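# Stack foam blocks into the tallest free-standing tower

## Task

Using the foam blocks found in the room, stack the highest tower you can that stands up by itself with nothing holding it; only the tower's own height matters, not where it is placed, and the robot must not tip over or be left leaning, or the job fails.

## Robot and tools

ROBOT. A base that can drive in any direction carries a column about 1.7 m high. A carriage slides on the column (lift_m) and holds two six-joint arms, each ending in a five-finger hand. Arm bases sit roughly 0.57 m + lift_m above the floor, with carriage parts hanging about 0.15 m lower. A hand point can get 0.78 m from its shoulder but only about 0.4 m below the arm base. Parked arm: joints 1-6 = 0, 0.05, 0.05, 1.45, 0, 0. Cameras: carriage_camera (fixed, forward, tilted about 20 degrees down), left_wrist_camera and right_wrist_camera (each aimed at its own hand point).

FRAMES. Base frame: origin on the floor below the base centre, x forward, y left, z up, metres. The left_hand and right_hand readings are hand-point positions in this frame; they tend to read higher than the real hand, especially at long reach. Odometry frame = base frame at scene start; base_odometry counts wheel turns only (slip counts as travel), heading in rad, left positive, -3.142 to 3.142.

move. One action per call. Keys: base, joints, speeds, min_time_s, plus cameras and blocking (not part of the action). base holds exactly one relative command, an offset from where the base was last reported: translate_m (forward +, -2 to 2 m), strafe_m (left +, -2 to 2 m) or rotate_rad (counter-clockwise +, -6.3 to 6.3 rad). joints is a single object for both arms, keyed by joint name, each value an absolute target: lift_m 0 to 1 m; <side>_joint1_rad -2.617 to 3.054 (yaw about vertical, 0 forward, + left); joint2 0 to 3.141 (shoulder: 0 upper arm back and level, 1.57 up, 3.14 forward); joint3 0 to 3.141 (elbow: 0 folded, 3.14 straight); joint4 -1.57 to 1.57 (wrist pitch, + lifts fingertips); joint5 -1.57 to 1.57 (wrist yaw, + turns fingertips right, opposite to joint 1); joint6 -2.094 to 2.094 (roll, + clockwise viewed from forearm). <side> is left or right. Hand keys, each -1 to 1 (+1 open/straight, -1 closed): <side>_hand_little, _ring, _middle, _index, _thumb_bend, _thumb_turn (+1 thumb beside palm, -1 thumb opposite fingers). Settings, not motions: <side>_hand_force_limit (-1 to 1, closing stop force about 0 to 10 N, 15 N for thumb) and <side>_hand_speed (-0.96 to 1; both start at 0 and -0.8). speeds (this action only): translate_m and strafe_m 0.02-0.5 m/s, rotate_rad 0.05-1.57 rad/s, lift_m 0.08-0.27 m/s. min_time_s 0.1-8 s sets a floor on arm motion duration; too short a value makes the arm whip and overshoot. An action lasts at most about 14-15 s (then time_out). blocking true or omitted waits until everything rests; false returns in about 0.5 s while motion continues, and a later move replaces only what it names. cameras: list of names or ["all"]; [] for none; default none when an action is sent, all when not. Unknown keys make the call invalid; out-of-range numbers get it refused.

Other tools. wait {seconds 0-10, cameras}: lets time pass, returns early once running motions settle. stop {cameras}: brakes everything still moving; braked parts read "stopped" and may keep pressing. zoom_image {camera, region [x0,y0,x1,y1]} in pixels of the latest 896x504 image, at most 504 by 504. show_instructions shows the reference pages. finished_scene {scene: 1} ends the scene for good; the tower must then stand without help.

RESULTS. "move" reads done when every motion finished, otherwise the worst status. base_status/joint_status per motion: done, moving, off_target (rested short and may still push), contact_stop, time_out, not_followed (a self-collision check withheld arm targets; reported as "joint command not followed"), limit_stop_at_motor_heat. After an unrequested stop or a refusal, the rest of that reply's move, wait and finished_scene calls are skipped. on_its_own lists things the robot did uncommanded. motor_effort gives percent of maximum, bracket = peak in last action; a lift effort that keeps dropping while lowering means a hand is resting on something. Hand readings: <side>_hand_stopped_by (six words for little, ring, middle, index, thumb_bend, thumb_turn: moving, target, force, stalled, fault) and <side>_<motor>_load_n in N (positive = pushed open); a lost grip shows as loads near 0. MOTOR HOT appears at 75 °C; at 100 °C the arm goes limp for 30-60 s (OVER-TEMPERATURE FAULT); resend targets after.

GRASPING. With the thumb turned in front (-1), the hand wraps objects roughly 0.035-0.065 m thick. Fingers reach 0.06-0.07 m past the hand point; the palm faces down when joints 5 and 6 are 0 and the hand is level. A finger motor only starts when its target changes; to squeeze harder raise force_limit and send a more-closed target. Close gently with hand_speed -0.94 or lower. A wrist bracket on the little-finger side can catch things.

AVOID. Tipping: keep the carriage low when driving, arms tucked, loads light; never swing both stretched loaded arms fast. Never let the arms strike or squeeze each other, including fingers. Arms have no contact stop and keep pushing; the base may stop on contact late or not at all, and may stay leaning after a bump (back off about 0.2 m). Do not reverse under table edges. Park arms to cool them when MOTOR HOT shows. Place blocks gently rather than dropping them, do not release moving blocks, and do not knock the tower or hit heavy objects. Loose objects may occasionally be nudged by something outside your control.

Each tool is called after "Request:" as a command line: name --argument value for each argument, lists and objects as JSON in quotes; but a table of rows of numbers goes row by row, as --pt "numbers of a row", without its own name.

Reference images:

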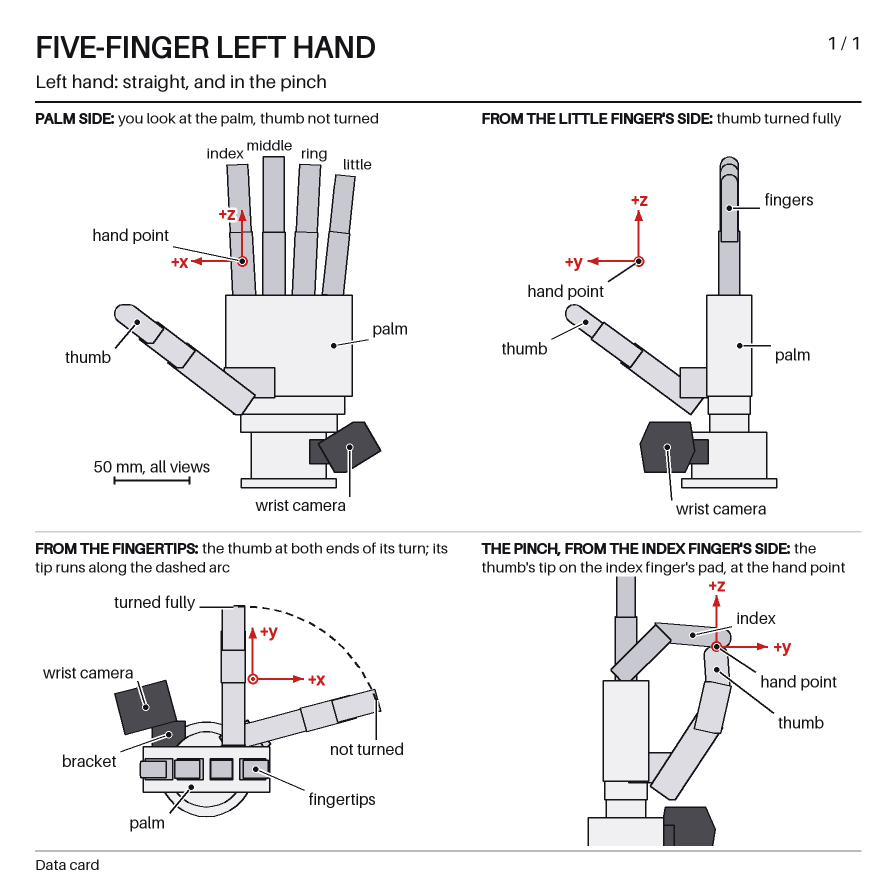

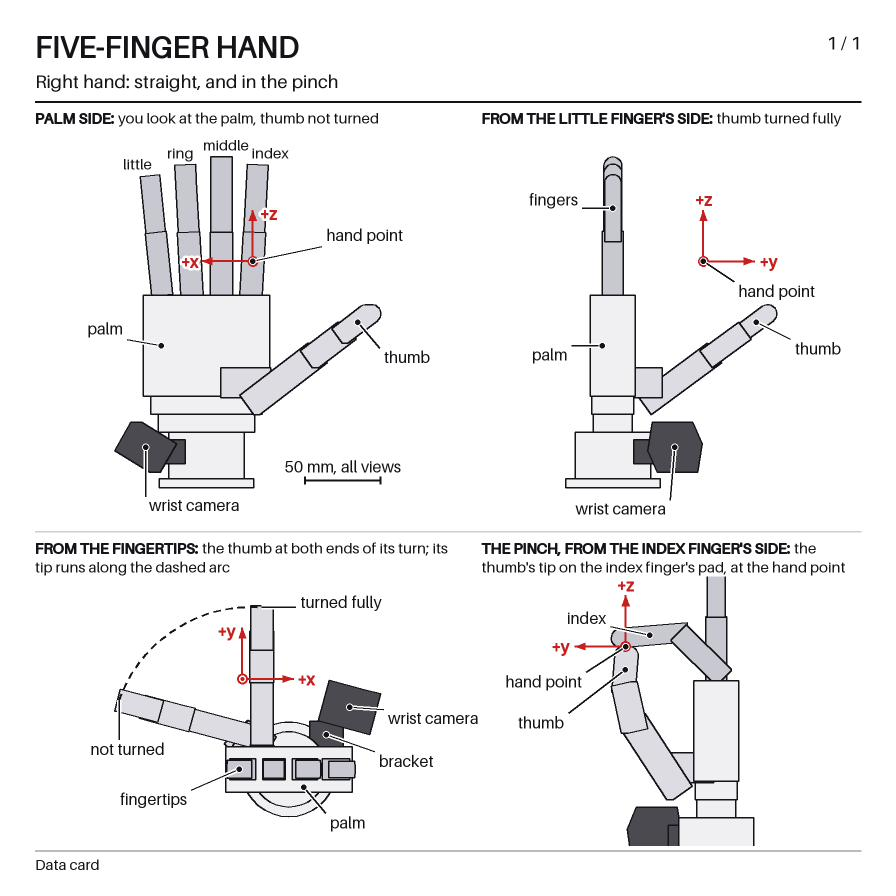

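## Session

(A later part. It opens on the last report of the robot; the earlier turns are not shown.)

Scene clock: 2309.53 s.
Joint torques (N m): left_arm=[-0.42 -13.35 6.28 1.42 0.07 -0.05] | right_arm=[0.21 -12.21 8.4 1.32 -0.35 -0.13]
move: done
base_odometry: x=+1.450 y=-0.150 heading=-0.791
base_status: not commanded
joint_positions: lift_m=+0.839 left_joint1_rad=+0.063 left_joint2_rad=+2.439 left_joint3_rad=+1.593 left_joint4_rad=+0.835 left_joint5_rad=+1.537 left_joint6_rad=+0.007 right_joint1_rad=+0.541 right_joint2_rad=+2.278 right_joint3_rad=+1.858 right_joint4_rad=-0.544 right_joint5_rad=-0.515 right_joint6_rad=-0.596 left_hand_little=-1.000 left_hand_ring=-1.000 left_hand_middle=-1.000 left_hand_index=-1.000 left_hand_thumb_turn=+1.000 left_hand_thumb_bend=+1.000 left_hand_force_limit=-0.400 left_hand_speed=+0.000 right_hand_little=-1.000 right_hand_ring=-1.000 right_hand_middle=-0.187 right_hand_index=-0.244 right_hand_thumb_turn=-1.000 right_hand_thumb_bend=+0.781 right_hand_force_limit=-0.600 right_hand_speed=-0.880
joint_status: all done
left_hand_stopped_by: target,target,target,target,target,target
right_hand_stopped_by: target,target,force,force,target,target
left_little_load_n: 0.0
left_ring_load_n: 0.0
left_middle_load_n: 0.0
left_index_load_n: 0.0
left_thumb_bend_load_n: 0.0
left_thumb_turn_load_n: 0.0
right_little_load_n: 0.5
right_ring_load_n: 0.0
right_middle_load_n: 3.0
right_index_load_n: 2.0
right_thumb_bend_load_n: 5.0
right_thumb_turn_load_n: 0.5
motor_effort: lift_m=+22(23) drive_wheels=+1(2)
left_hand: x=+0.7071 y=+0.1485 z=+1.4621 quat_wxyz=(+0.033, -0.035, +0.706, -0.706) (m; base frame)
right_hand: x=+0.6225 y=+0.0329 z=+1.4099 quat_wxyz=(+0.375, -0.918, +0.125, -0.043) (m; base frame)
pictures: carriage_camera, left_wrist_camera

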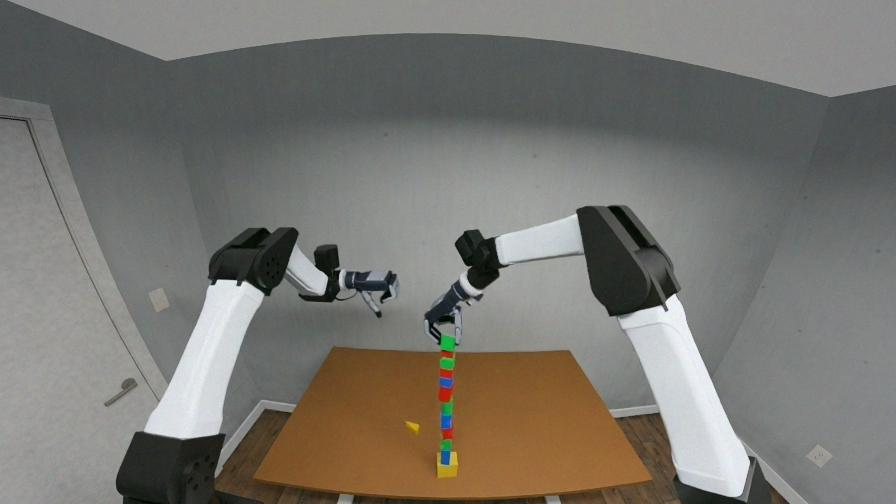

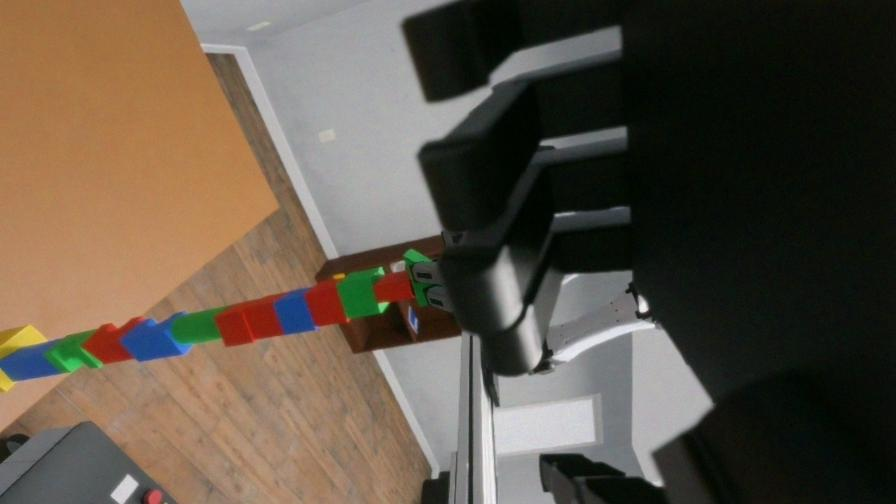

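Request:
wait --seconds 0.5 --cameras '["all"]'

Request:
zoom_image --camera "left_wrist_camera" --region '[380, 250, 440, 320]'

Request:
zoom_image --camera "right_wrist_camera" --region '[560, 170, 660, 290]'

Scene clock: 2311.30 s.
Joint torques (N m): left_arm=[-0.36 -13.19 6.23 1.42 0.06 -0.05] | right_arm=[0.06 -12.14 8.31 1.33 -0.33 -0.11]
base_odometry: x=+1.450 y=-0.150 heading=-0.791
base_status: not commanded
joint_positions: lift_m=+0.839 left_joint1_rad=+0.063 left_joint2_rad=+2.439 left_joint3_rad=+1.593 left_joint4_rad=+0.835 left_joint5_rad=+1.537 left_joint6_rad=+0.007 right_joint1_rad=+0.541 right_joint2_rad=+2.278 right_joint3_rad=+1.858 right_joint4_rad=-0.544 right_joint5_rad=-0.515 right_joint6_rad=-0.596 left_hand_little=-1.000 left_hand_ring=-1.000 left_hand_middle=-1.000 left_hand_index=-1.000 left_hand_thumb_turn=+1.000 left_hand_thumb_bend=+1.000 left_hand_force_limit=-0.400 left_hand_speed=+0.000 right_hand_little=-1.000 right_hand_ring=-1.000 right_hand_middle=-0.187 right_hand_index=-0.244 right_hand_thumb_turn=-1.000 right_hand_thumb_bend=+0.781 right_hand_force_limit=-0.600 right_hand_speed=-0.880
joint_status: all done
left_hand_stopped_by: target,target,target,target,target,target
right_hand_stopped_by: target,target,force,force,target,target
left_little_load_n: 0.0
left_ring_load_n: 0.0
left_middle_load_n: 0.0
left_index_load_n: 0.0
left_thumb_bend_load_n: 0.0
left_thumb_turn_load_n: 0.0
right_little_load_n: 0.0
right_ring_load_n: 0.0
right_middle_load_n: 2.5
right_index_load_n: 2.0
right_thumb_bend_load_n: 4.5
right_thumb_turn_load_n: 0.0
motor_effort: lift_m=+23(23) drive_wheels=+1(2)
left_hand: x=+0.7071 y=+0.1485 z=+1.4621 quat_wxyz=(+0.033, -0.035, +0.706, -0.706) (m; base frame)
right_hand: x=+0.6225 y=+0.0329 z=+1.4099 quat_wxyz=(+0.375, -0.918, +0.125, -0.043) (m; base frame)
wait: 0.50 s; at rest from the start
pictures: carriage_camera, left_wrist_camera, right_wrist_camera

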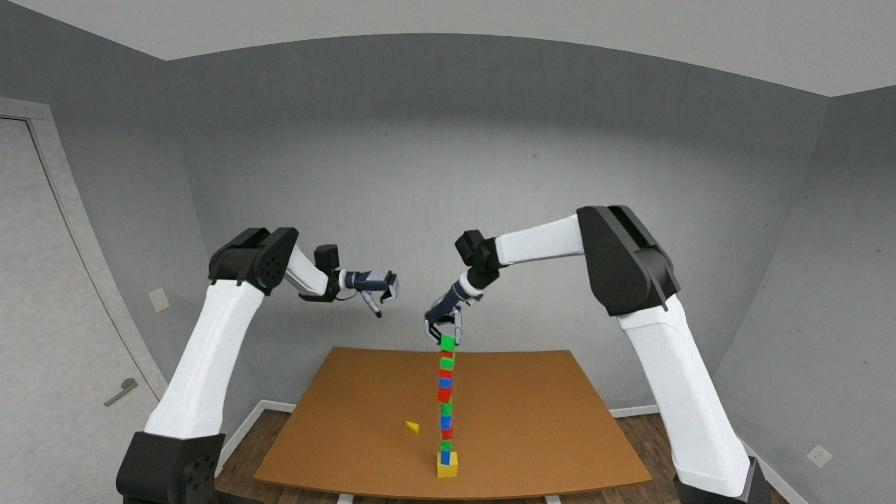

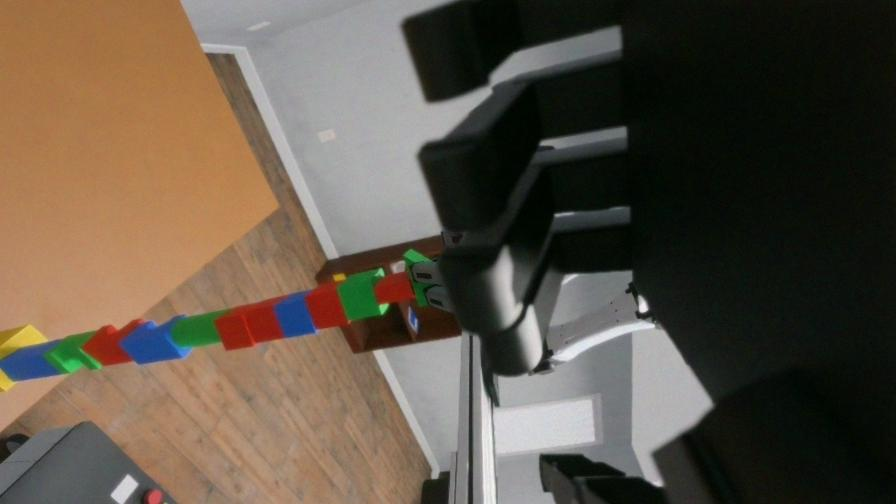

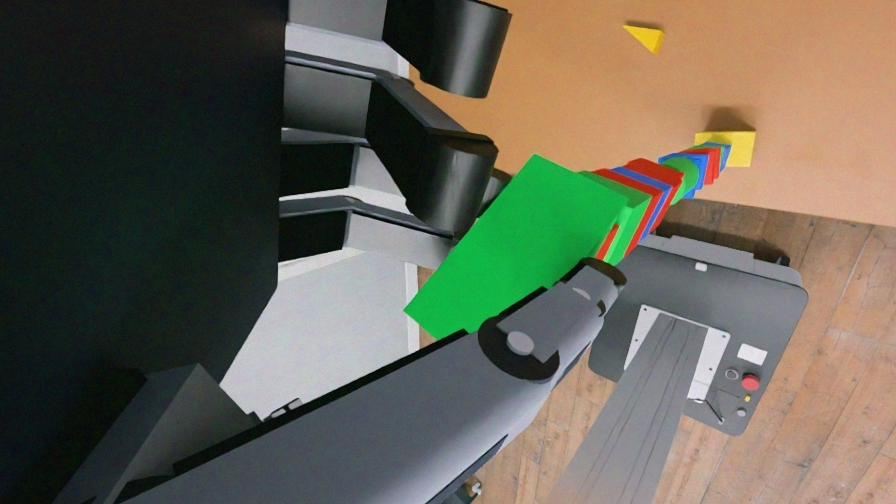

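Scaled by 7.200 from the camera's 896x504 image, which has a finer 1280x720 frame.

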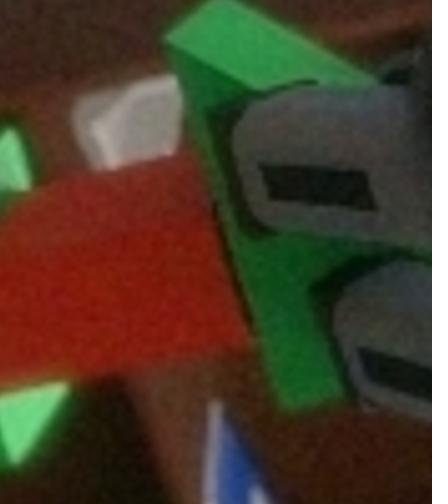

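Scaled by 4.200 from the camera's 896x504 image, which has a finer 1280x720 frame.

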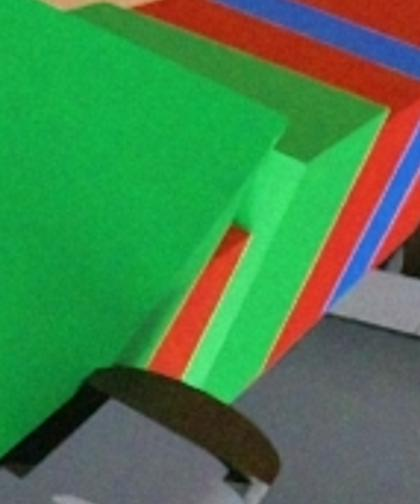

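Request:
move --joints '{"right_hand_speed": -0.93, "right_hand_index": -0.195, "right_hand_middle": -0.138, "right_hand_thumb_bend": 0.85}' --cameras '["all"]'

Request:
zoom_image --camera "left_wrist_camera" --region '[370, 240, 450, 330]'

Request:
zoom_image --camera "carriage_camera" --region '[425, 325, 475, 375]'

Scene clock: 2313.93 s.
Joint torques (N m): left_arm=[-0.38 -13.19 6.24 1.42 0.07 -0.06] | right_arm=[0.12 -12.1 8.42 1.34 -0.36 -0.14]
move: done
base_odometry: x=+1.450 y=-0.150 heading=-0.791
base_status: not commanded
joint_positions: lift_m=+0.839 left_joint1_rad=+0.063 left_joint2_rad=+2.439 left_joint3_rad=+1.593 left_joint4_rad=+0.835 left_joint5_rad=+1.537 left_joint6_rad=+0.007 right_joint1_rad=+0.541 right_joint2_rad=+2.278 right_joint3_rad=+1.858 right_joint4_rad=-0.544 right_joint5_rad=-0.515 right_joint6_rad=-0.596 left_hand_little=-1.000 left_hand_ring=-1.000 left_hand_middle=-1.000 left_hand_index=-1.000 left_hand_thumb_turn=+1.000 left_hand_thumb_bend=+1.000 left_hand_force_limit=-0.400 left_hand_speed=+0.000 right_hand_little=-1.000 right_hand_ring=-1.000 right_hand_middle=-0.138 right_hand_index=-0.194 right_hand_thumb_turn=-1.000 right_hand_thumb_bend=+0.850 right_hand_force_limit=-0.600 right_hand_speed=-0.930
joint_status: all done
left_hand_stopped_by: target,target,target,target,target,target
right_hand_stopped_by: target,target,target,target,target,target
left_little_load_n: 0.0
left_ring_load_n: 0.0
left_middle_load_n: 0.0
left_index_load_n: 0.0
left_thumb_bend_load_n: 0.0
left_thumb_turn_load_n: 0.0
right_little_load_n: 0.0
right_ring_load_n: 0.0
right_middle_load_n: 0.0
right_index_load_n: 0.0
right_thumb_bend_load_n: 0.0
right_thumb_turn_load_n: 0.0
motor_effort: lift_m=+22(23) drive_wheels=+1(1)
left_hand: x=+0.7071 y=+0.1485 z=+1.4621 quat_wxyz=(+0.033, -0.035, +0.706, -0.706) (m; base frame)
right_hand: x=+0.6225 y=+0.0329 z=+1.4099 quat_wxyz=(+0.375, -0.918, +0.125, -0.043) (m; base frame)
pictures: carriage_camera, left_wrist_camera, right_wrist_camera

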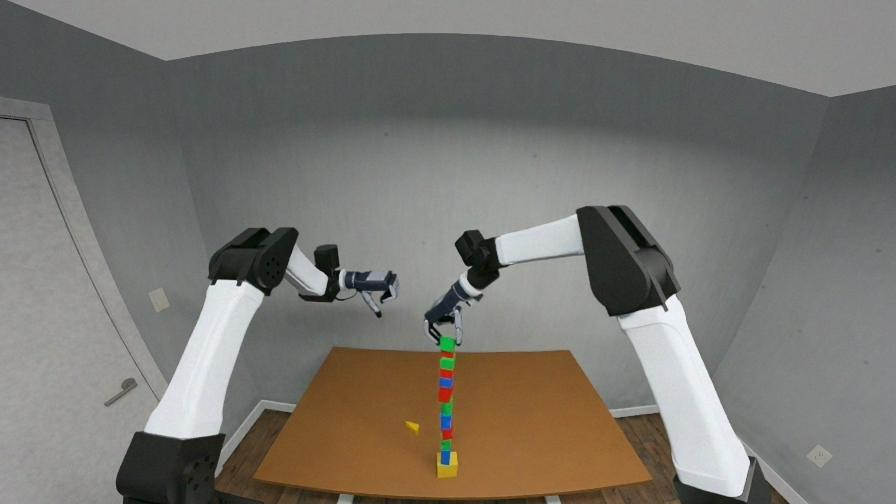

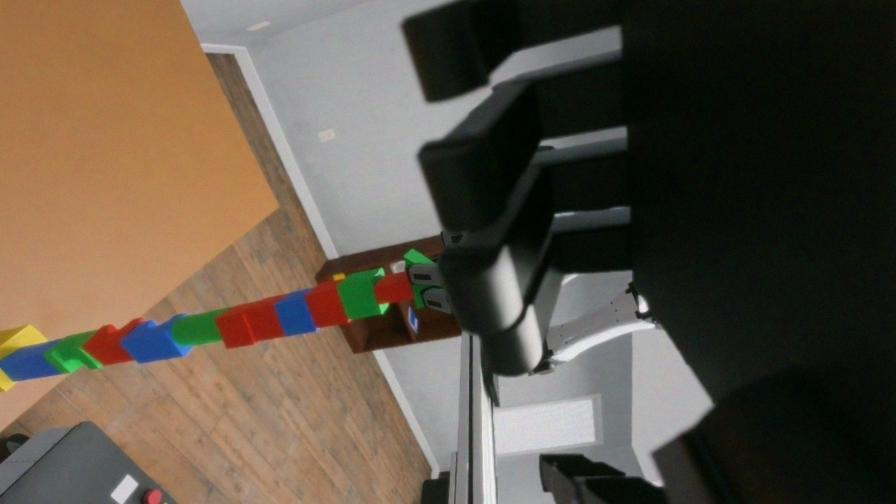

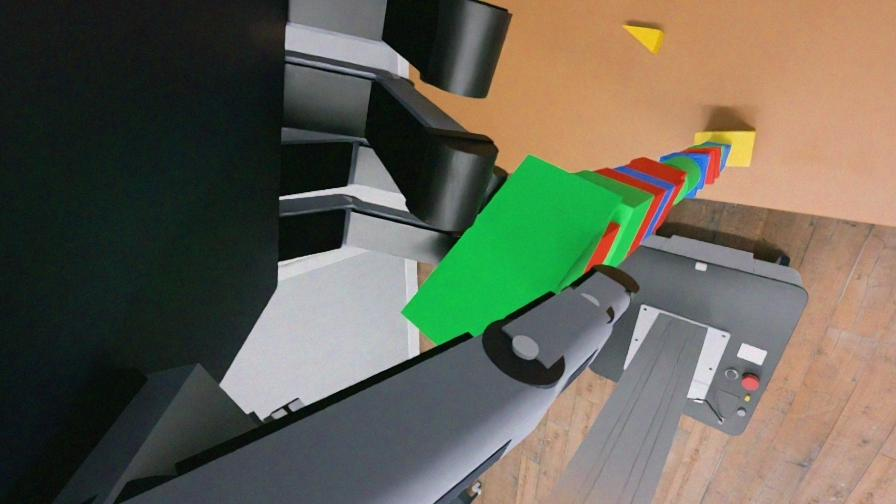

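Scaled by 5.600 from the camera's 896x504 image, which has a finer 1280x720 frame.

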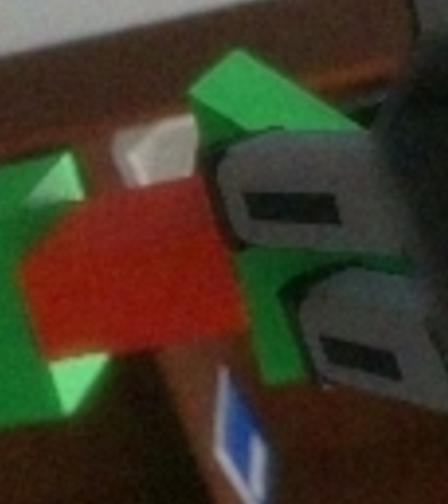

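Scaled by 10.080 from the camera's 896x504 image, which has a finer 1280x720 frame.

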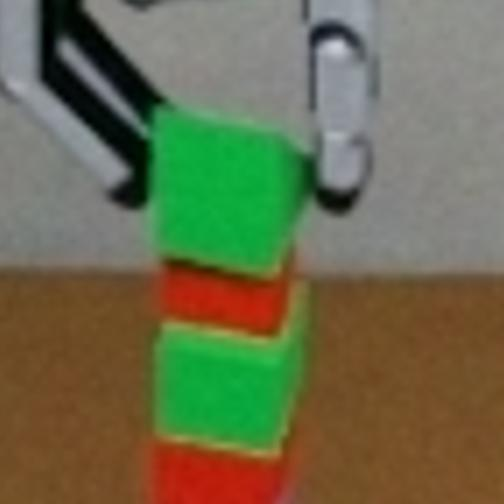

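Request:
move --joints '{"right_hand_speed": -0.93, "right_hand_index": -0.15, "right_hand_middle": -0.09, "right_hand_thumb_bend": 0.9}' --cameras '["all"]'

Request:
zoom_image --camera "left_wrist_camera" --region '[370, 240, 450, 330]'

Request:
zoom_image --camera "carriage_camera" --region '[425, 325, 475, 375]'

Request:
zoom_image --camera "right_wrist_camera" --region '[390, 130, 660, 380]'

Scene clock: 2315.73 s.
Joint torques (N m): left_arm=[-0.4 -13.19 6.22 1.43 0.07 -0.05] | right_arm=[0.2 -12.1 8.39 1.33 -0.35 -0.12]
move: done
base_odometry: x=+1.450 y=-0.150 heading=-0.791
base_status: not commanded
joint_positions: lift_m=+0.839 left_joint1_rad=+0.063 left_joint2_rad=+2.439 left_joint3_rad=+1.593 left_joint4_rad=+0.835 left_joint5_rad=+1.537 left_joint6_rad=+0.007 right_joint1_rad=+0.541 right_joint2_rad=+2.278 right_joint3_rad=+1.858 right_joint4_rad=-0.544 right_joint5_rad=-0.515 right_joint6_rad=-0.596 left_hand_little=-1.000 left_hand_ring=-1.000 left_hand_middle=-1.000 left_hand_index=-1.000 left_hand_thumb_turn=+1.000 left_hand_thumb_bend=+1.000 left_hand_force_limit=-0.400 left_hand_speed=+0.000 right_hand_little=-1.000 right_hand_ring=-1.000 right_hand_middle=-0.090 right_hand_index=-0.150 right_hand_thumb_turn=-1.000 right_hand_thumb_bend=+0.900 right_hand_force_limit=-0.600 right_hand_speed=-0.930
joint_status: all done
left_hand_stopped_by: target,target,target,target,target,target
right_hand_stopped_by: target,target,target,target,target,target
left_little_load_n: 0.0
left_ring_load_n: 0.0
left_middle_load_n: 0.0
left_index_load_n: 0.0
left_thumb_bend_load_n: 0.0
left_thumb_turn_load_n: 0.0
right_little_load_n: 0.0
right_ring_load_n: 0.0
right_middle_load_n: 0.0
right_index_load_n: 0.0
right_thumb_bend_load_n: -0.5
right_thumb_turn_load_n: 0.0
motor_effort: lift_m=+21(23) drive_wheels=+1(1)
left_hand: x=+0.7071 y=+0.1485 z=+1.4621 quat_wxyz=(+0.033, -0.035, +0.706, -0.706) (m; base frame)
right_hand: x=+0.6225 y=+0.0329 z=+1.4099 quat_wxyz=(+0.375, -0.918, +0.125, -0.043) (m; base frame)
pictures: carriage_camera, left_wrist_camera, right_wrist_camera

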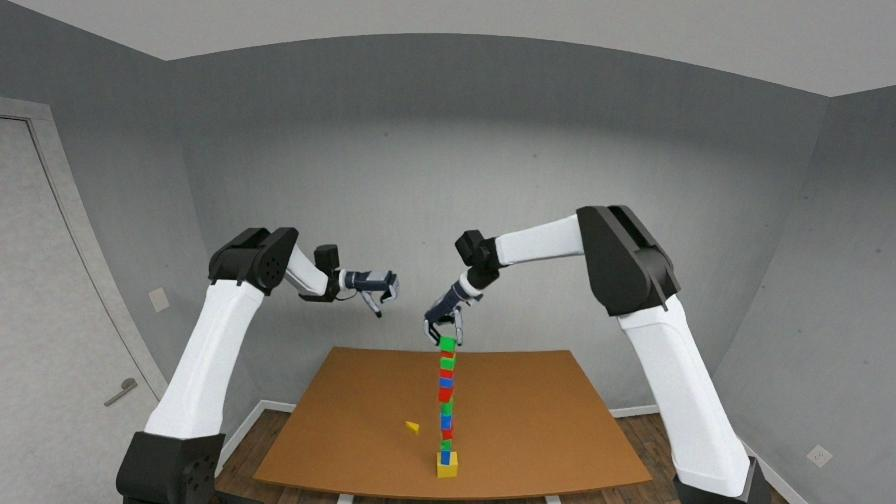

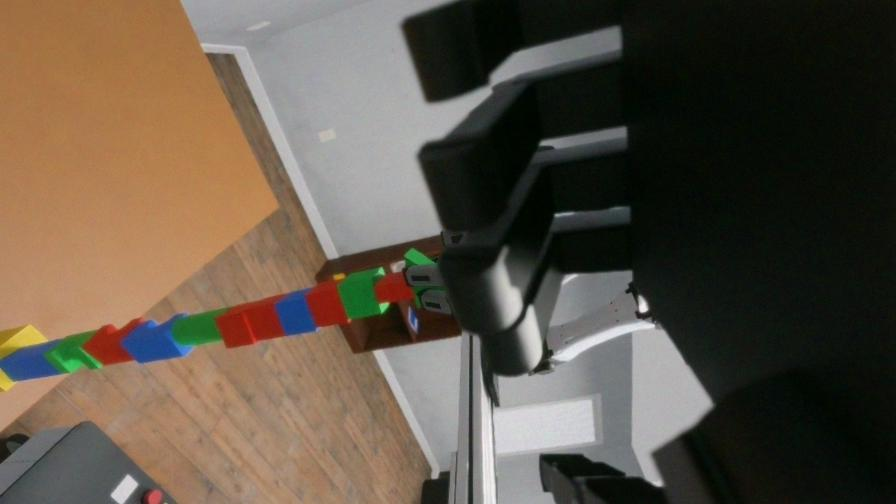

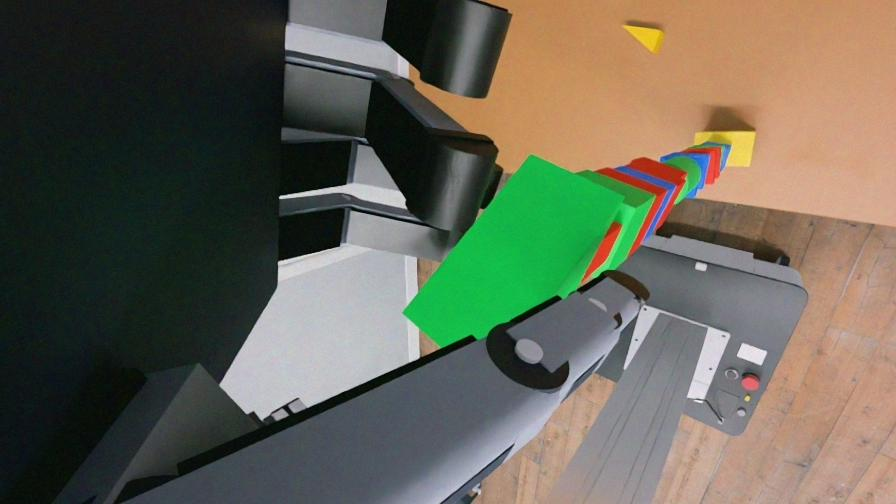

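Scaled by 5.600 from the camera's 896x504 image, which has a finer 1280x720 frame.

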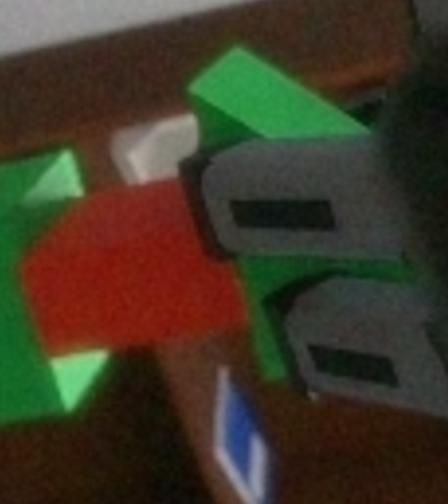

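Scaled by 10.080 from the camera's 896x504 image, which has a finer 1280x720 frame.

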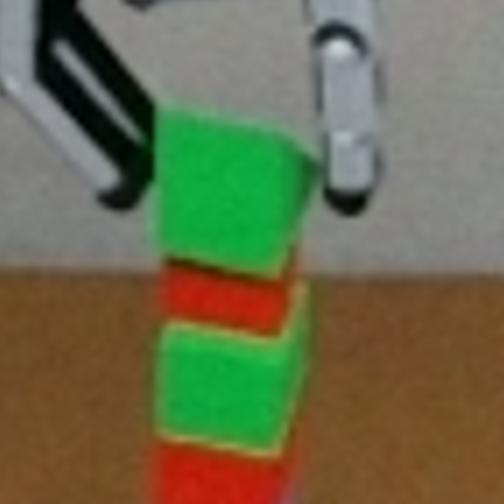

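Scaled by 1.867 from the camera's 896x504 image, which has a finer 1280x720 frame.

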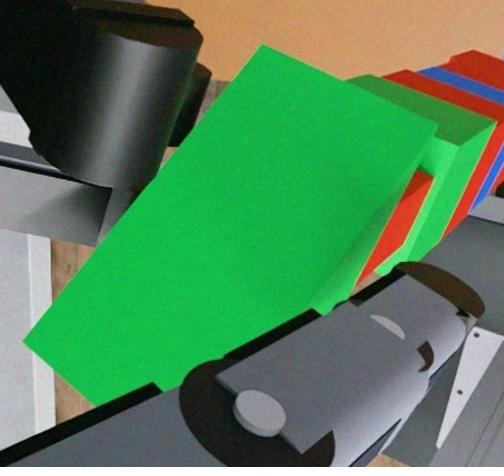

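Request:
move --joints '{"right_hand_speed": -0.88, "right_hand_index": -0.03, "right_hand_middle": 0.02, "right_hand_thumb_bend": 1.0}' --cameras '["right_wrist_camera"]'

Request:
zoom_image --camera "right_wrist_camera" --region '[390, 130, 660, 380]'

Scene clock: 2317.87 s.
Joint torques (N m): left_arm=[-0.38 -13.22 6.23 1.42 0.06 -0.05] | right_arm=[0.1 -12.1 8.49 1.33 -0.34 -0.12]
move: done
base_odometry: x=+1.450 y=-0.150 heading=-0.791
base_status: not commanded
joint_positions: lift_m=+0.839 left_joint1_rad=+0.063 left_joint2_rad=+2.439 left_joint3_rad=+1.593 left_joint4_rad=+0.835 left_joint5_rad=+1.537 left_joint6_rad=+0.007 right_joint1_rad=+0.541 right_joint2_rad=+2.278 right_joint3_rad=+1.858 right_joint4_rad=-0.544 right_joint5_rad=-0.515 right_joint6_rad=-0.596 left_hand_little=-1.000 left_hand_ring=-1.000 left_hand_middle=-1.000 left_hand_index=-1.000 left_hand_thumb_turn=+1.000 left_hand_thumb_bend=+1.000 left_hand_force_limit=-0.400 left_hand_speed=+0.000 right_hand_little=-1.000 right_hand_ring=-1.000 right_hand_middle=+0.020 right_hand_index=-0.030 right_hand_thumb_turn=-1.000 right_hand_thumb_bend=+1.000 right_hand_force_limit=-0.600 right_hand_speed=-0.880
joint_status: all done
left_hand_stopped_by: target,target,target,target,target,target
right_hand_stopped_by: target,target,target,target,target,target
left_little_load_n: 0.0
left_ring_load_n: 0.0
left_middle_load_n: 0.0
left_index_load_n: 0.0
left_thumb_bend_load_n: 0.0
left_thumb_turn_load_n: 0.0
right_little_load_n: 0.0
right_ring_load_n: 0.0
right_middle_load_n: 0.0
right_index_load_n: 0.0
right_thumb_bend_load_n: 0.0
right_thumb_turn_load_n: 0.0
motor_effort: lift_m=+22(23) drive_wheels=+1(1)
left_hand: x=+0.7071 y=+0.1485 z=+1.4621 quat_wxyz=(+0.033, -0.035, +0.706, -0.706) (m; base frame)
right_hand: x=+0.6225 y=+0.0329 z=+1.4099 quat_wxyz=(+0.375, -0.918, +0.125, -0.043) (m; base frame)
pictures: right_wrist_camera

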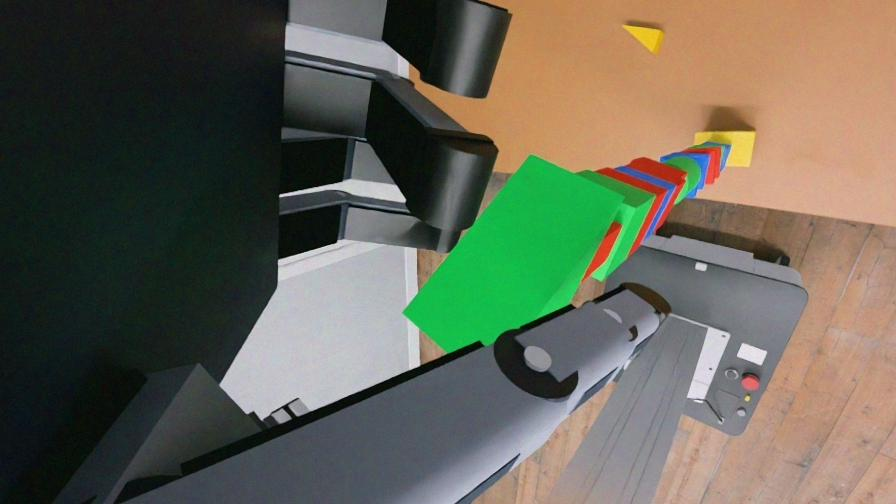

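Scaled by 1.867 from the camera's 896x504 image, which has a finer 1280x720 frame.

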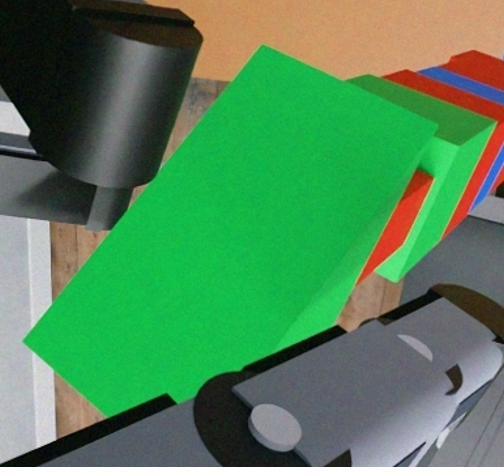

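Request:
move --joints '{"lift_m": 0.855}' --speeds '{"lift_m": 0.08}' --cameras '["right_wrist_camera"]'

Request:
move --joints '{"lift_m": 0.96}' --speeds '{"lift_m": 0.08}' --cameras '["all"]'

Request:
zoom_image --camera "left_wrist_camera" --region '[230, 240, 350, 340]'

Request:
zoom_image --camera "carriage_camera" --region '[415, 340, 485, 420]'

Scene clock: 2319.30 s.
Joint torques (N m): left_arm=[-0.47 -13.15 6.08 1.43 0.07 -0.05] | right_arm=[0.12 -12.14 8.35 1.35 -0.31 -0.12]
move: done
base_odometry: x=+1.450 y=-0.150 heading=-0.791
base_status: not commanded
joint_positions: lift_m=+0.855 left_joint1_rad=+0.063 left_joint2_rad=+2.439 left_joint3_rad=+1.593 left_joint4_rad=+0.836 left_joint5_rad=+1.537 left_joint6_rad=+0.007 right_joint1_rad=+0.541 right_joint2_rad=+2.279 right_joint3_rad=+1.858 right_joint4_rad=-0.545 right_joint5_rad=-0.515 right_joint6_rad=-0.596 left_hand_little=-1.000 left_hand_ring=-1.000 left_hand_middle=-1.000 left_hand_index=-1.000 left_hand_thumb_turn=+1.000 left_hand_thumb_bend=+1.000 left_hand_force_limit=-0.400 left_hand_speed=+0.000 right_hand_little=-1.000 right_hand_ring=-1.000 right_hand_middle=+0.020 right_hand_index=-0.030 right_hand_thumb_turn=-1.000 right_hand_thumb_bend=+1.000 right_hand_force_limit=-0.600 right_hand_speed=-0.880
joint_status: all done
left_hand_stopped_by: target,target,target,target,target,target
right_hand_stopped_by: target,target,target,target,target,target
left_little_load_n: 0.0
left_ring_load_n: 0.0
left_middle_load_n: 0.0
left_index_load_n: 0.0
left_thumb_bend_load_n: 0.0
left_thumb_turn_load_n: 0.0
right_little_load_n: 0.0
right_ring_load_n: 0.0
right_middle_load_n: 0.0
right_index_load_n: 0.0
right_thumb_bend_load_n: 0.0
right_thumb_turn_load_n: 0.0
motor_effort: lift_m=+26(32) drive_wheels=+1(2)
left_hand: x=+0.7072 y=+0.1485 z=+1.4779 quat_wxyz=(+0.033, -0.035, +0.706, -0.706) (m; base frame)
right_hand: x=+0.6222 y=+0.0328 z=+1.4254 quat_wxyz=(+0.375, -0.918, +0.125, -0.042) (m; base frame)
pictures: right_wrist_camera

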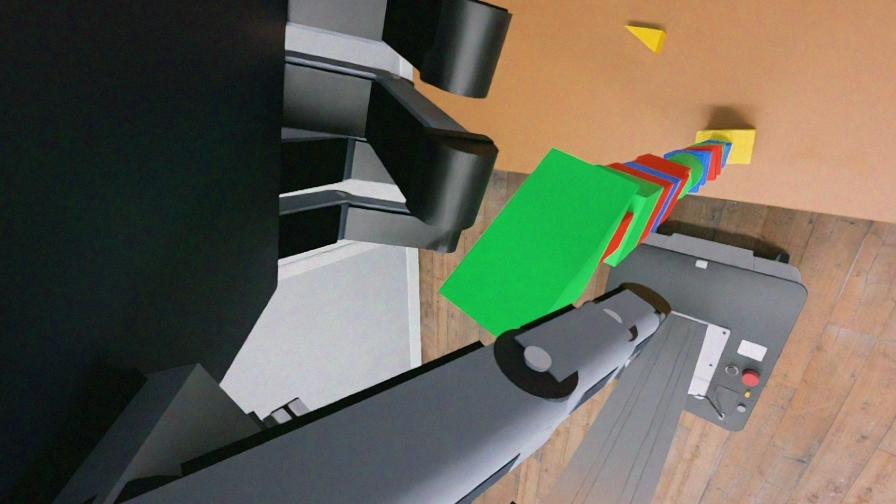

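Scene clock: 2320.97 s.
Joint torques (N m): left_arm=[-0.4 -13.24 6.24 1.39 0.07 -0.06] | right_arm=[0.12 -12.26 8.38 1.35 -0.32 -0.16]
move: done
base_odometry: x=+1.450 y=-0.150 heading=-0.791
base_status: not commanded
joint_positions: lift_m=+0.960 left_joint1_rad=+0.063 left_joint2_rad=+2.439 left_joint3_rad=+1.593 left_joint4_rad=+0.837 left_joint5_rad=+1.538 left_joint6_rad=+0.007 right_joint1_rad=+0.541 right_joint2_rad=+2.280 right_joint3_rad=+1.858 right_joint4_rad=-0.545 right_joint5_rad=-0.515 right_joint6_rad=-0.596 left_hand_little=-1.000 left_hand_ring=-1.000 left_hand_middle=-1.000 left_hand_index=-1.000 left_hand_thumb_turn=+1.000 left_hand_thumb_bend=+1.000 left_hand_force_limit=-0.400 left_hand_speed=+0.000 right_hand_little=-1.000 right_hand_ring=-1.000 right_hand_middle=+0.020 right_hand_index=-0.030 right_hand_thumb_turn=-1.000 right_hand_thumb_bend=+1.000 right_hand_force_limit=-0.600 right_hand_speed=-0.880
joint_status: all done
left_hand_stopped_by: target,target,target,target,target,target
right_hand_stopped_by: target,target,target,target,target,target
left_little_load_n: 0.0
left_ring_load_n: 0.0
left_middle_load_n: 0.0
left_index_load_n: 0.0
left_thumb_bend_load_n: 0.0
left_thumb_turn_load_n: -0.5
right_little_load_n: 0.0
right_ring_load_n: 0.0
right_middle_load_n: 0.0
right_index_load_n: 0.0
right_thumb_bend_load_n: 0.0
right_thumb_turn_load_n: 0.0
motor_effort: lift_m=+25(33) drive_wheels=+2(2)
left_hand: x=+0.7071 y=+0.1486 z=+1.5828 quat_wxyz=(+0.033, -0.035, +0.706, -0.706) (m; base frame)
right_hand: x=+0.6220 y=+0.0327 z=+1.5298 quat_wxyz=(+0.374, -0.918, +0.125, -0.042) (m; base frame)
pictures: carriage_camera, left_wrist_camera, right_wrist_camera

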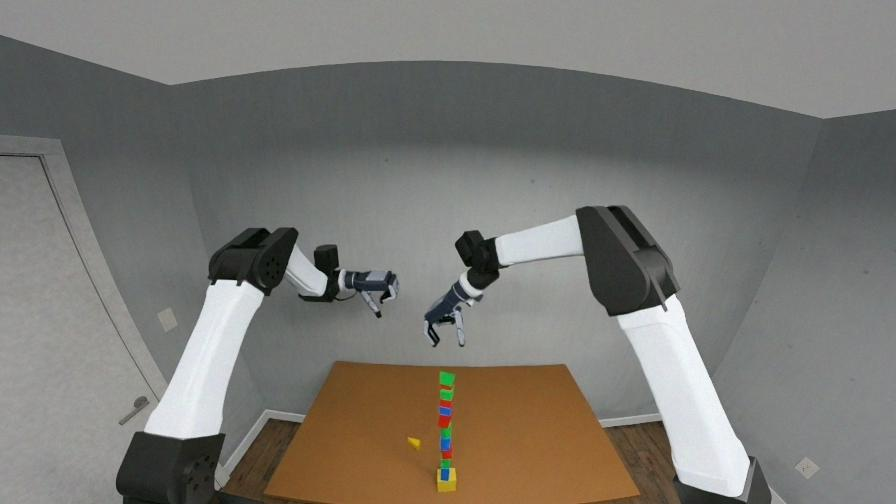

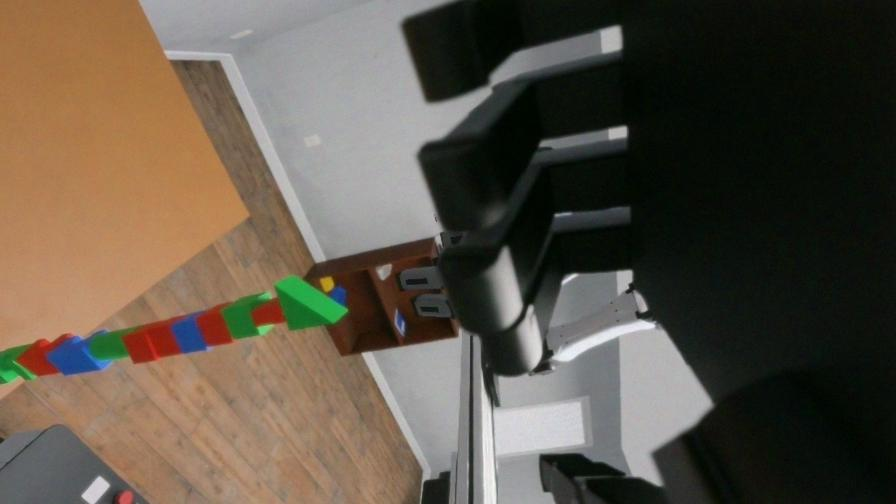

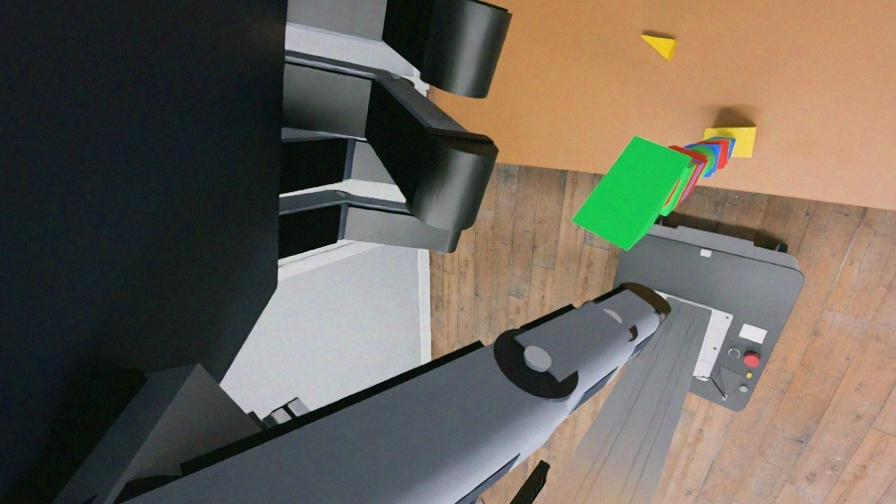

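Scaled by 4.200 from the camera's 896x504 image, which has a finer 1280x720 frame.

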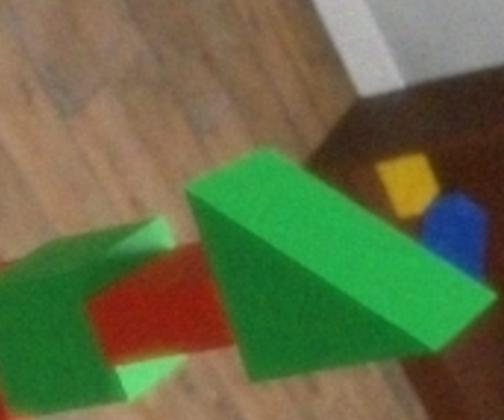

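Scaled by 6.300 from the camera's 896x504 image, which has a finer 1280x720 frame.

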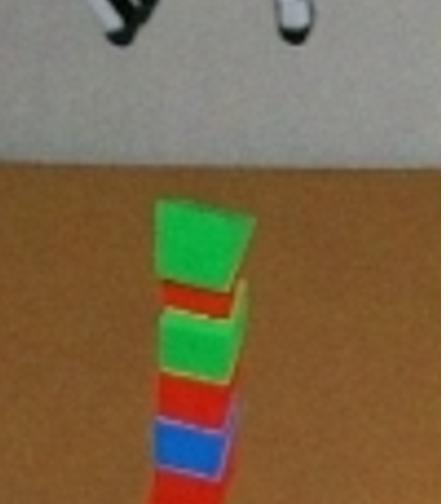

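Request:
move --joints '{"lift_m": 1.0, "left_joint1_rad": 0.38, "left_joint2_rad": 2.438, "left_joint3_rad": 1.604, "left_joint4_rad": 0.833, "left_joint5_rad": 1.1, "left_joint6_rad": 0}' --min_time_s 1.5

Request:
move --joints '{"right_joint1_rad": 0.15, "left_joint1_rad": 0.3, "left_joint2_rad": 1.4, "left_joint3_rad": 1.0, "left_joint4_rad": 0.4, "left_joint5_rad": 0.5, "left_joint6_rad": 0}' --min_time_s 2.5

Request:
move --joints '{"left_joint1_rad": 0, "left_joint2_rad": 0.05, "left_joint3_rad": 0.05, "left_joint4_rad": 1.45, "left_joint5_rad": 0, "left_joint6_rad": 0, "right_joint1_rad": 0.05, "right_joint2_rad": 1.4, "right_joint3_rad": 1.0, "right_joint4_rad": 0.4, "right_joint5_rad": 0, "right_joint6_rad": -0.3}' --min_time_s 3 --cameras '["carriage_camera"]'

Scene clock: 2327.03 s.
Joint torques (N m): left_arm=[0.53 -13.41 6.41 1.76 -0.06 -0.05] | right_arm=[0.21 -12.31 8.1 1.31 -0.34 -0.13]
move: done
base_odometry: x=+1.450 y=-0.150 heading=-0.791
base_status: not commanded
joint_positions: lift_m=+0.998 left_joint1_rad=+0.375 left_joint2_rad=+2.439 left_joint3_rad=+1.595 left_joint4_rad=+0.840 left_joint5_rad=+1.109 left_joint6_rad=+0.007 right_joint1_rad=+0.541 right_joint2_rad=+2.280 right_joint3_rad=+1.860 right_joint4_rad=-0.543 right_joint5_rad=-0.515 right_joint6_rad=-0.596 left_hand_little=-1.000 left_hand_ring=-1.000 left_hand_middle=-1.000 left_hand_index=-1.000 left_hand_thumb_turn=+1.000 left_hand_thumb_bend=+1.000 left_hand_force_limit=-0.400 left_hand_speed=+0.000 right_hand_little=-1.000 right_hand_ring=-1.000 right_hand_middle=+0.020 right_hand_index=-0.030 right_hand_thumb_turn=-1.000 right_hand_thumb_bend=+1.000 right_hand_force_limit=-0.600 right_hand_speed=-0.880
joint_status: all done
joint sent to its limit — lift_m, upper limit.
left_hand_stopped_by: target,target,target,target,target,target
right_hand_stopped_by: target,target,target,target,target,target
left_little_load_n: 0.0
left_ring_load_n: 0.0
left_middle_load_n: 0.0
left_index_load_n: 0.0
left_thumb_bend_load_n: 0.0
left_thumb_turn_load_n: 0.0
right_little_load_n: 0.0
right_ring_load_n: 0.0
right_middle_load_n: 0.0
right_index_load_n: 0.0
right_thumb_bend_load_n: 0.0
right_thumb_turn_load_n: 0.0
motor_effort: lift_m=+26(33) drive_wheels=+1(2)
left_hand: x=+0.8092 y=+0.3449 z=+1.6210 quat_wxyz=(+0.288, -0.286, +0.647, -0.645) (m; base frame)
right_hand: x=+0.6229 y=+0.0333 z=+1.5683 quat_wxyz=(+0.375, -0.917, +0.124, -0.043) (m; base frame)
pictures: none

Scene clock: 2329.83 s.
Joint torques (N m): left_arm=[-0.65 -7.77 5.5 2.04 -0.08 -0.05] | right_arm=[-0.94 -12.33 8.17 1.32 -0.34 -0.13]
move: done
base_odometry: x=+1.450 y=-0.150 heading=-0.791
base_status: not commanded
joint_positions: lift_m=+0.998 left_joint1_rad=+0.308 left_joint2_rad=+1.418 left_joint3_rad=+1.016 left_joint4_rad=+0.419 left_joint5_rad=+0.508 left_joint6_rad=+0.007 right_joint1_rad=+0.156 right_joint2_rad=+2.280 right_joint3_rad=+1.860 right_joint4_rad=-0.543 right_joint5_rad=-0.515 right_joint6_rad=-0.596 left_hand_little=-1.000 left_hand_ring=-1.000 left_hand_middle=-1.000 left_hand_index=-1.000 left_hand_thumb_turn=+1.000 left_hand_thumb_bend=+1.000 left_hand_force_limit=-0.400 left_hand_speed=+0.000 right_hand_little=-1.000 right_hand_ring=-1.000 right_hand_middle=+0.020 right_hand_index=-0.030 right_hand_thumb_turn=-1.000 right_hand_thumb_bend=+1.000 right_hand_force_limit=-0.600 right_hand_speed=-0.880
joint_status: all done
left_hand_stopped_by: target,target,target,target,target,target
right_hand_stopped_by: target,target,target,target,target,target
left_little_load_n: 0.0
left_ring_load_n: 0.0
left_middle_load_n: 0.0
left_index_load_n: 0.0
left_thumb_bend_load_n: 0.0
left_thumb_turn_load_n: 0.0
right_little_load_n: 0.0
right_ring_load_n: 0.0
right_middle_load_n: 0.0
right_index_load_n: 0.0
right_thumb_bend_load_n: 0.0
right_thumb_turn_load_n: 0.0
motor_effort: lift_m=+25(27) drive_wheels=+2(2)
left_hand: x=+0.6913 y=+0.3368 z=+1.8180 quat_wxyz=(+0.455, -0.440, +0.547, -0.548) (m; base frame)
right_hand: x=+0.7234 y=-0.1443 z=+1.5683 quat_wxyz=(+0.360, -0.877, +0.297, -0.114) (m; base frame)
pictures: none

Scene clock: 2333.13 s.
Joint torques (N m): left_arm=[-0.68 3.12 3.85 0.15 -0.08 -0.05] | right_arm=[-0.92 -7.64 7.27 2.29 0.09 -0.02]
move: done
base_odometry: x=+1.450 y=-0.150 heading=-0.791
base_status: not commanded
joint_positions: lift_m=+0.998 left_joint1_rad=+0.008 left_joint2_rad=+0.059 left_joint3_rad=+0.063 left_joint4_rad=+1.438 left_joint5_rad=+0.008 left_joint6_rad=+0.007 right_joint1_rad=+0.057 right_joint2_rad=+1.420 right_joint3_rad=+1.009 right_joint4_rad=+0.388 right_joint5_rad=-0.012 right_joint6_rad=-0.308 left_hand_little=-1.000 left_hand_ring=-1.000 left_hand_middle=-1.000 left_hand_index=-1.000 left_hand_thumb_turn=+1.000 left_hand_thumb_bend=+1.000 left_hand_force_limit=-0.400 left_hand_speed=+0.000 right_hand_little=-1.000 right_hand_ring=-1.000 right_hand_middle=+0.020 right_hand_index=-0.030 right_hand_thumb_turn=-1.000 right_hand_thumb_bend=+1.000 right_hand_force_limit=-0.600 right_hand_speed=-0.880
joint_status: all done
left_hand_stopped_by: target,target,target,target,target,target
right_hand_stopped_by: target,target,target,target,target,target
left_little_load_n: 0.0
left_ring_load_n: 0.0
left_middle_load_n: 0.0
left_index_load_n: 0.0
left_thumb_bend_load_n: 0.0
left_thumb_turn_load_n: 0.0
right_little_load_n: 0.0
right_ring_load_n: 0.0
right_middle_load_n: 0.0
right_index_load_n: 0.0
right_thumb_bend_load_n: 0.0
right_thumb_turn_load_n: 0.0
motor_effort: lift_m=+25(27) drive_wheels=+2(2)
left_hand: x=+0.3134 y=+0.2821 z=+1.9889 quat_wxyz=(+0.711, -0.043, +0.049, -0.701) (m; base frame)
right_hand: x=+0.7113 y=-0.2716 z=+1.7993 quat_wxyz=(+0.432, -0.592, +0.402, -0.549) (m; base frame)
pictures: carriage_camera

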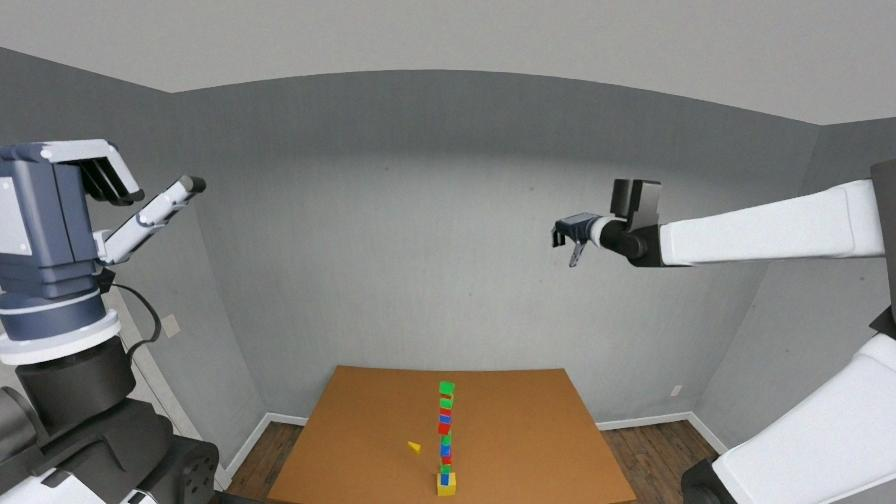

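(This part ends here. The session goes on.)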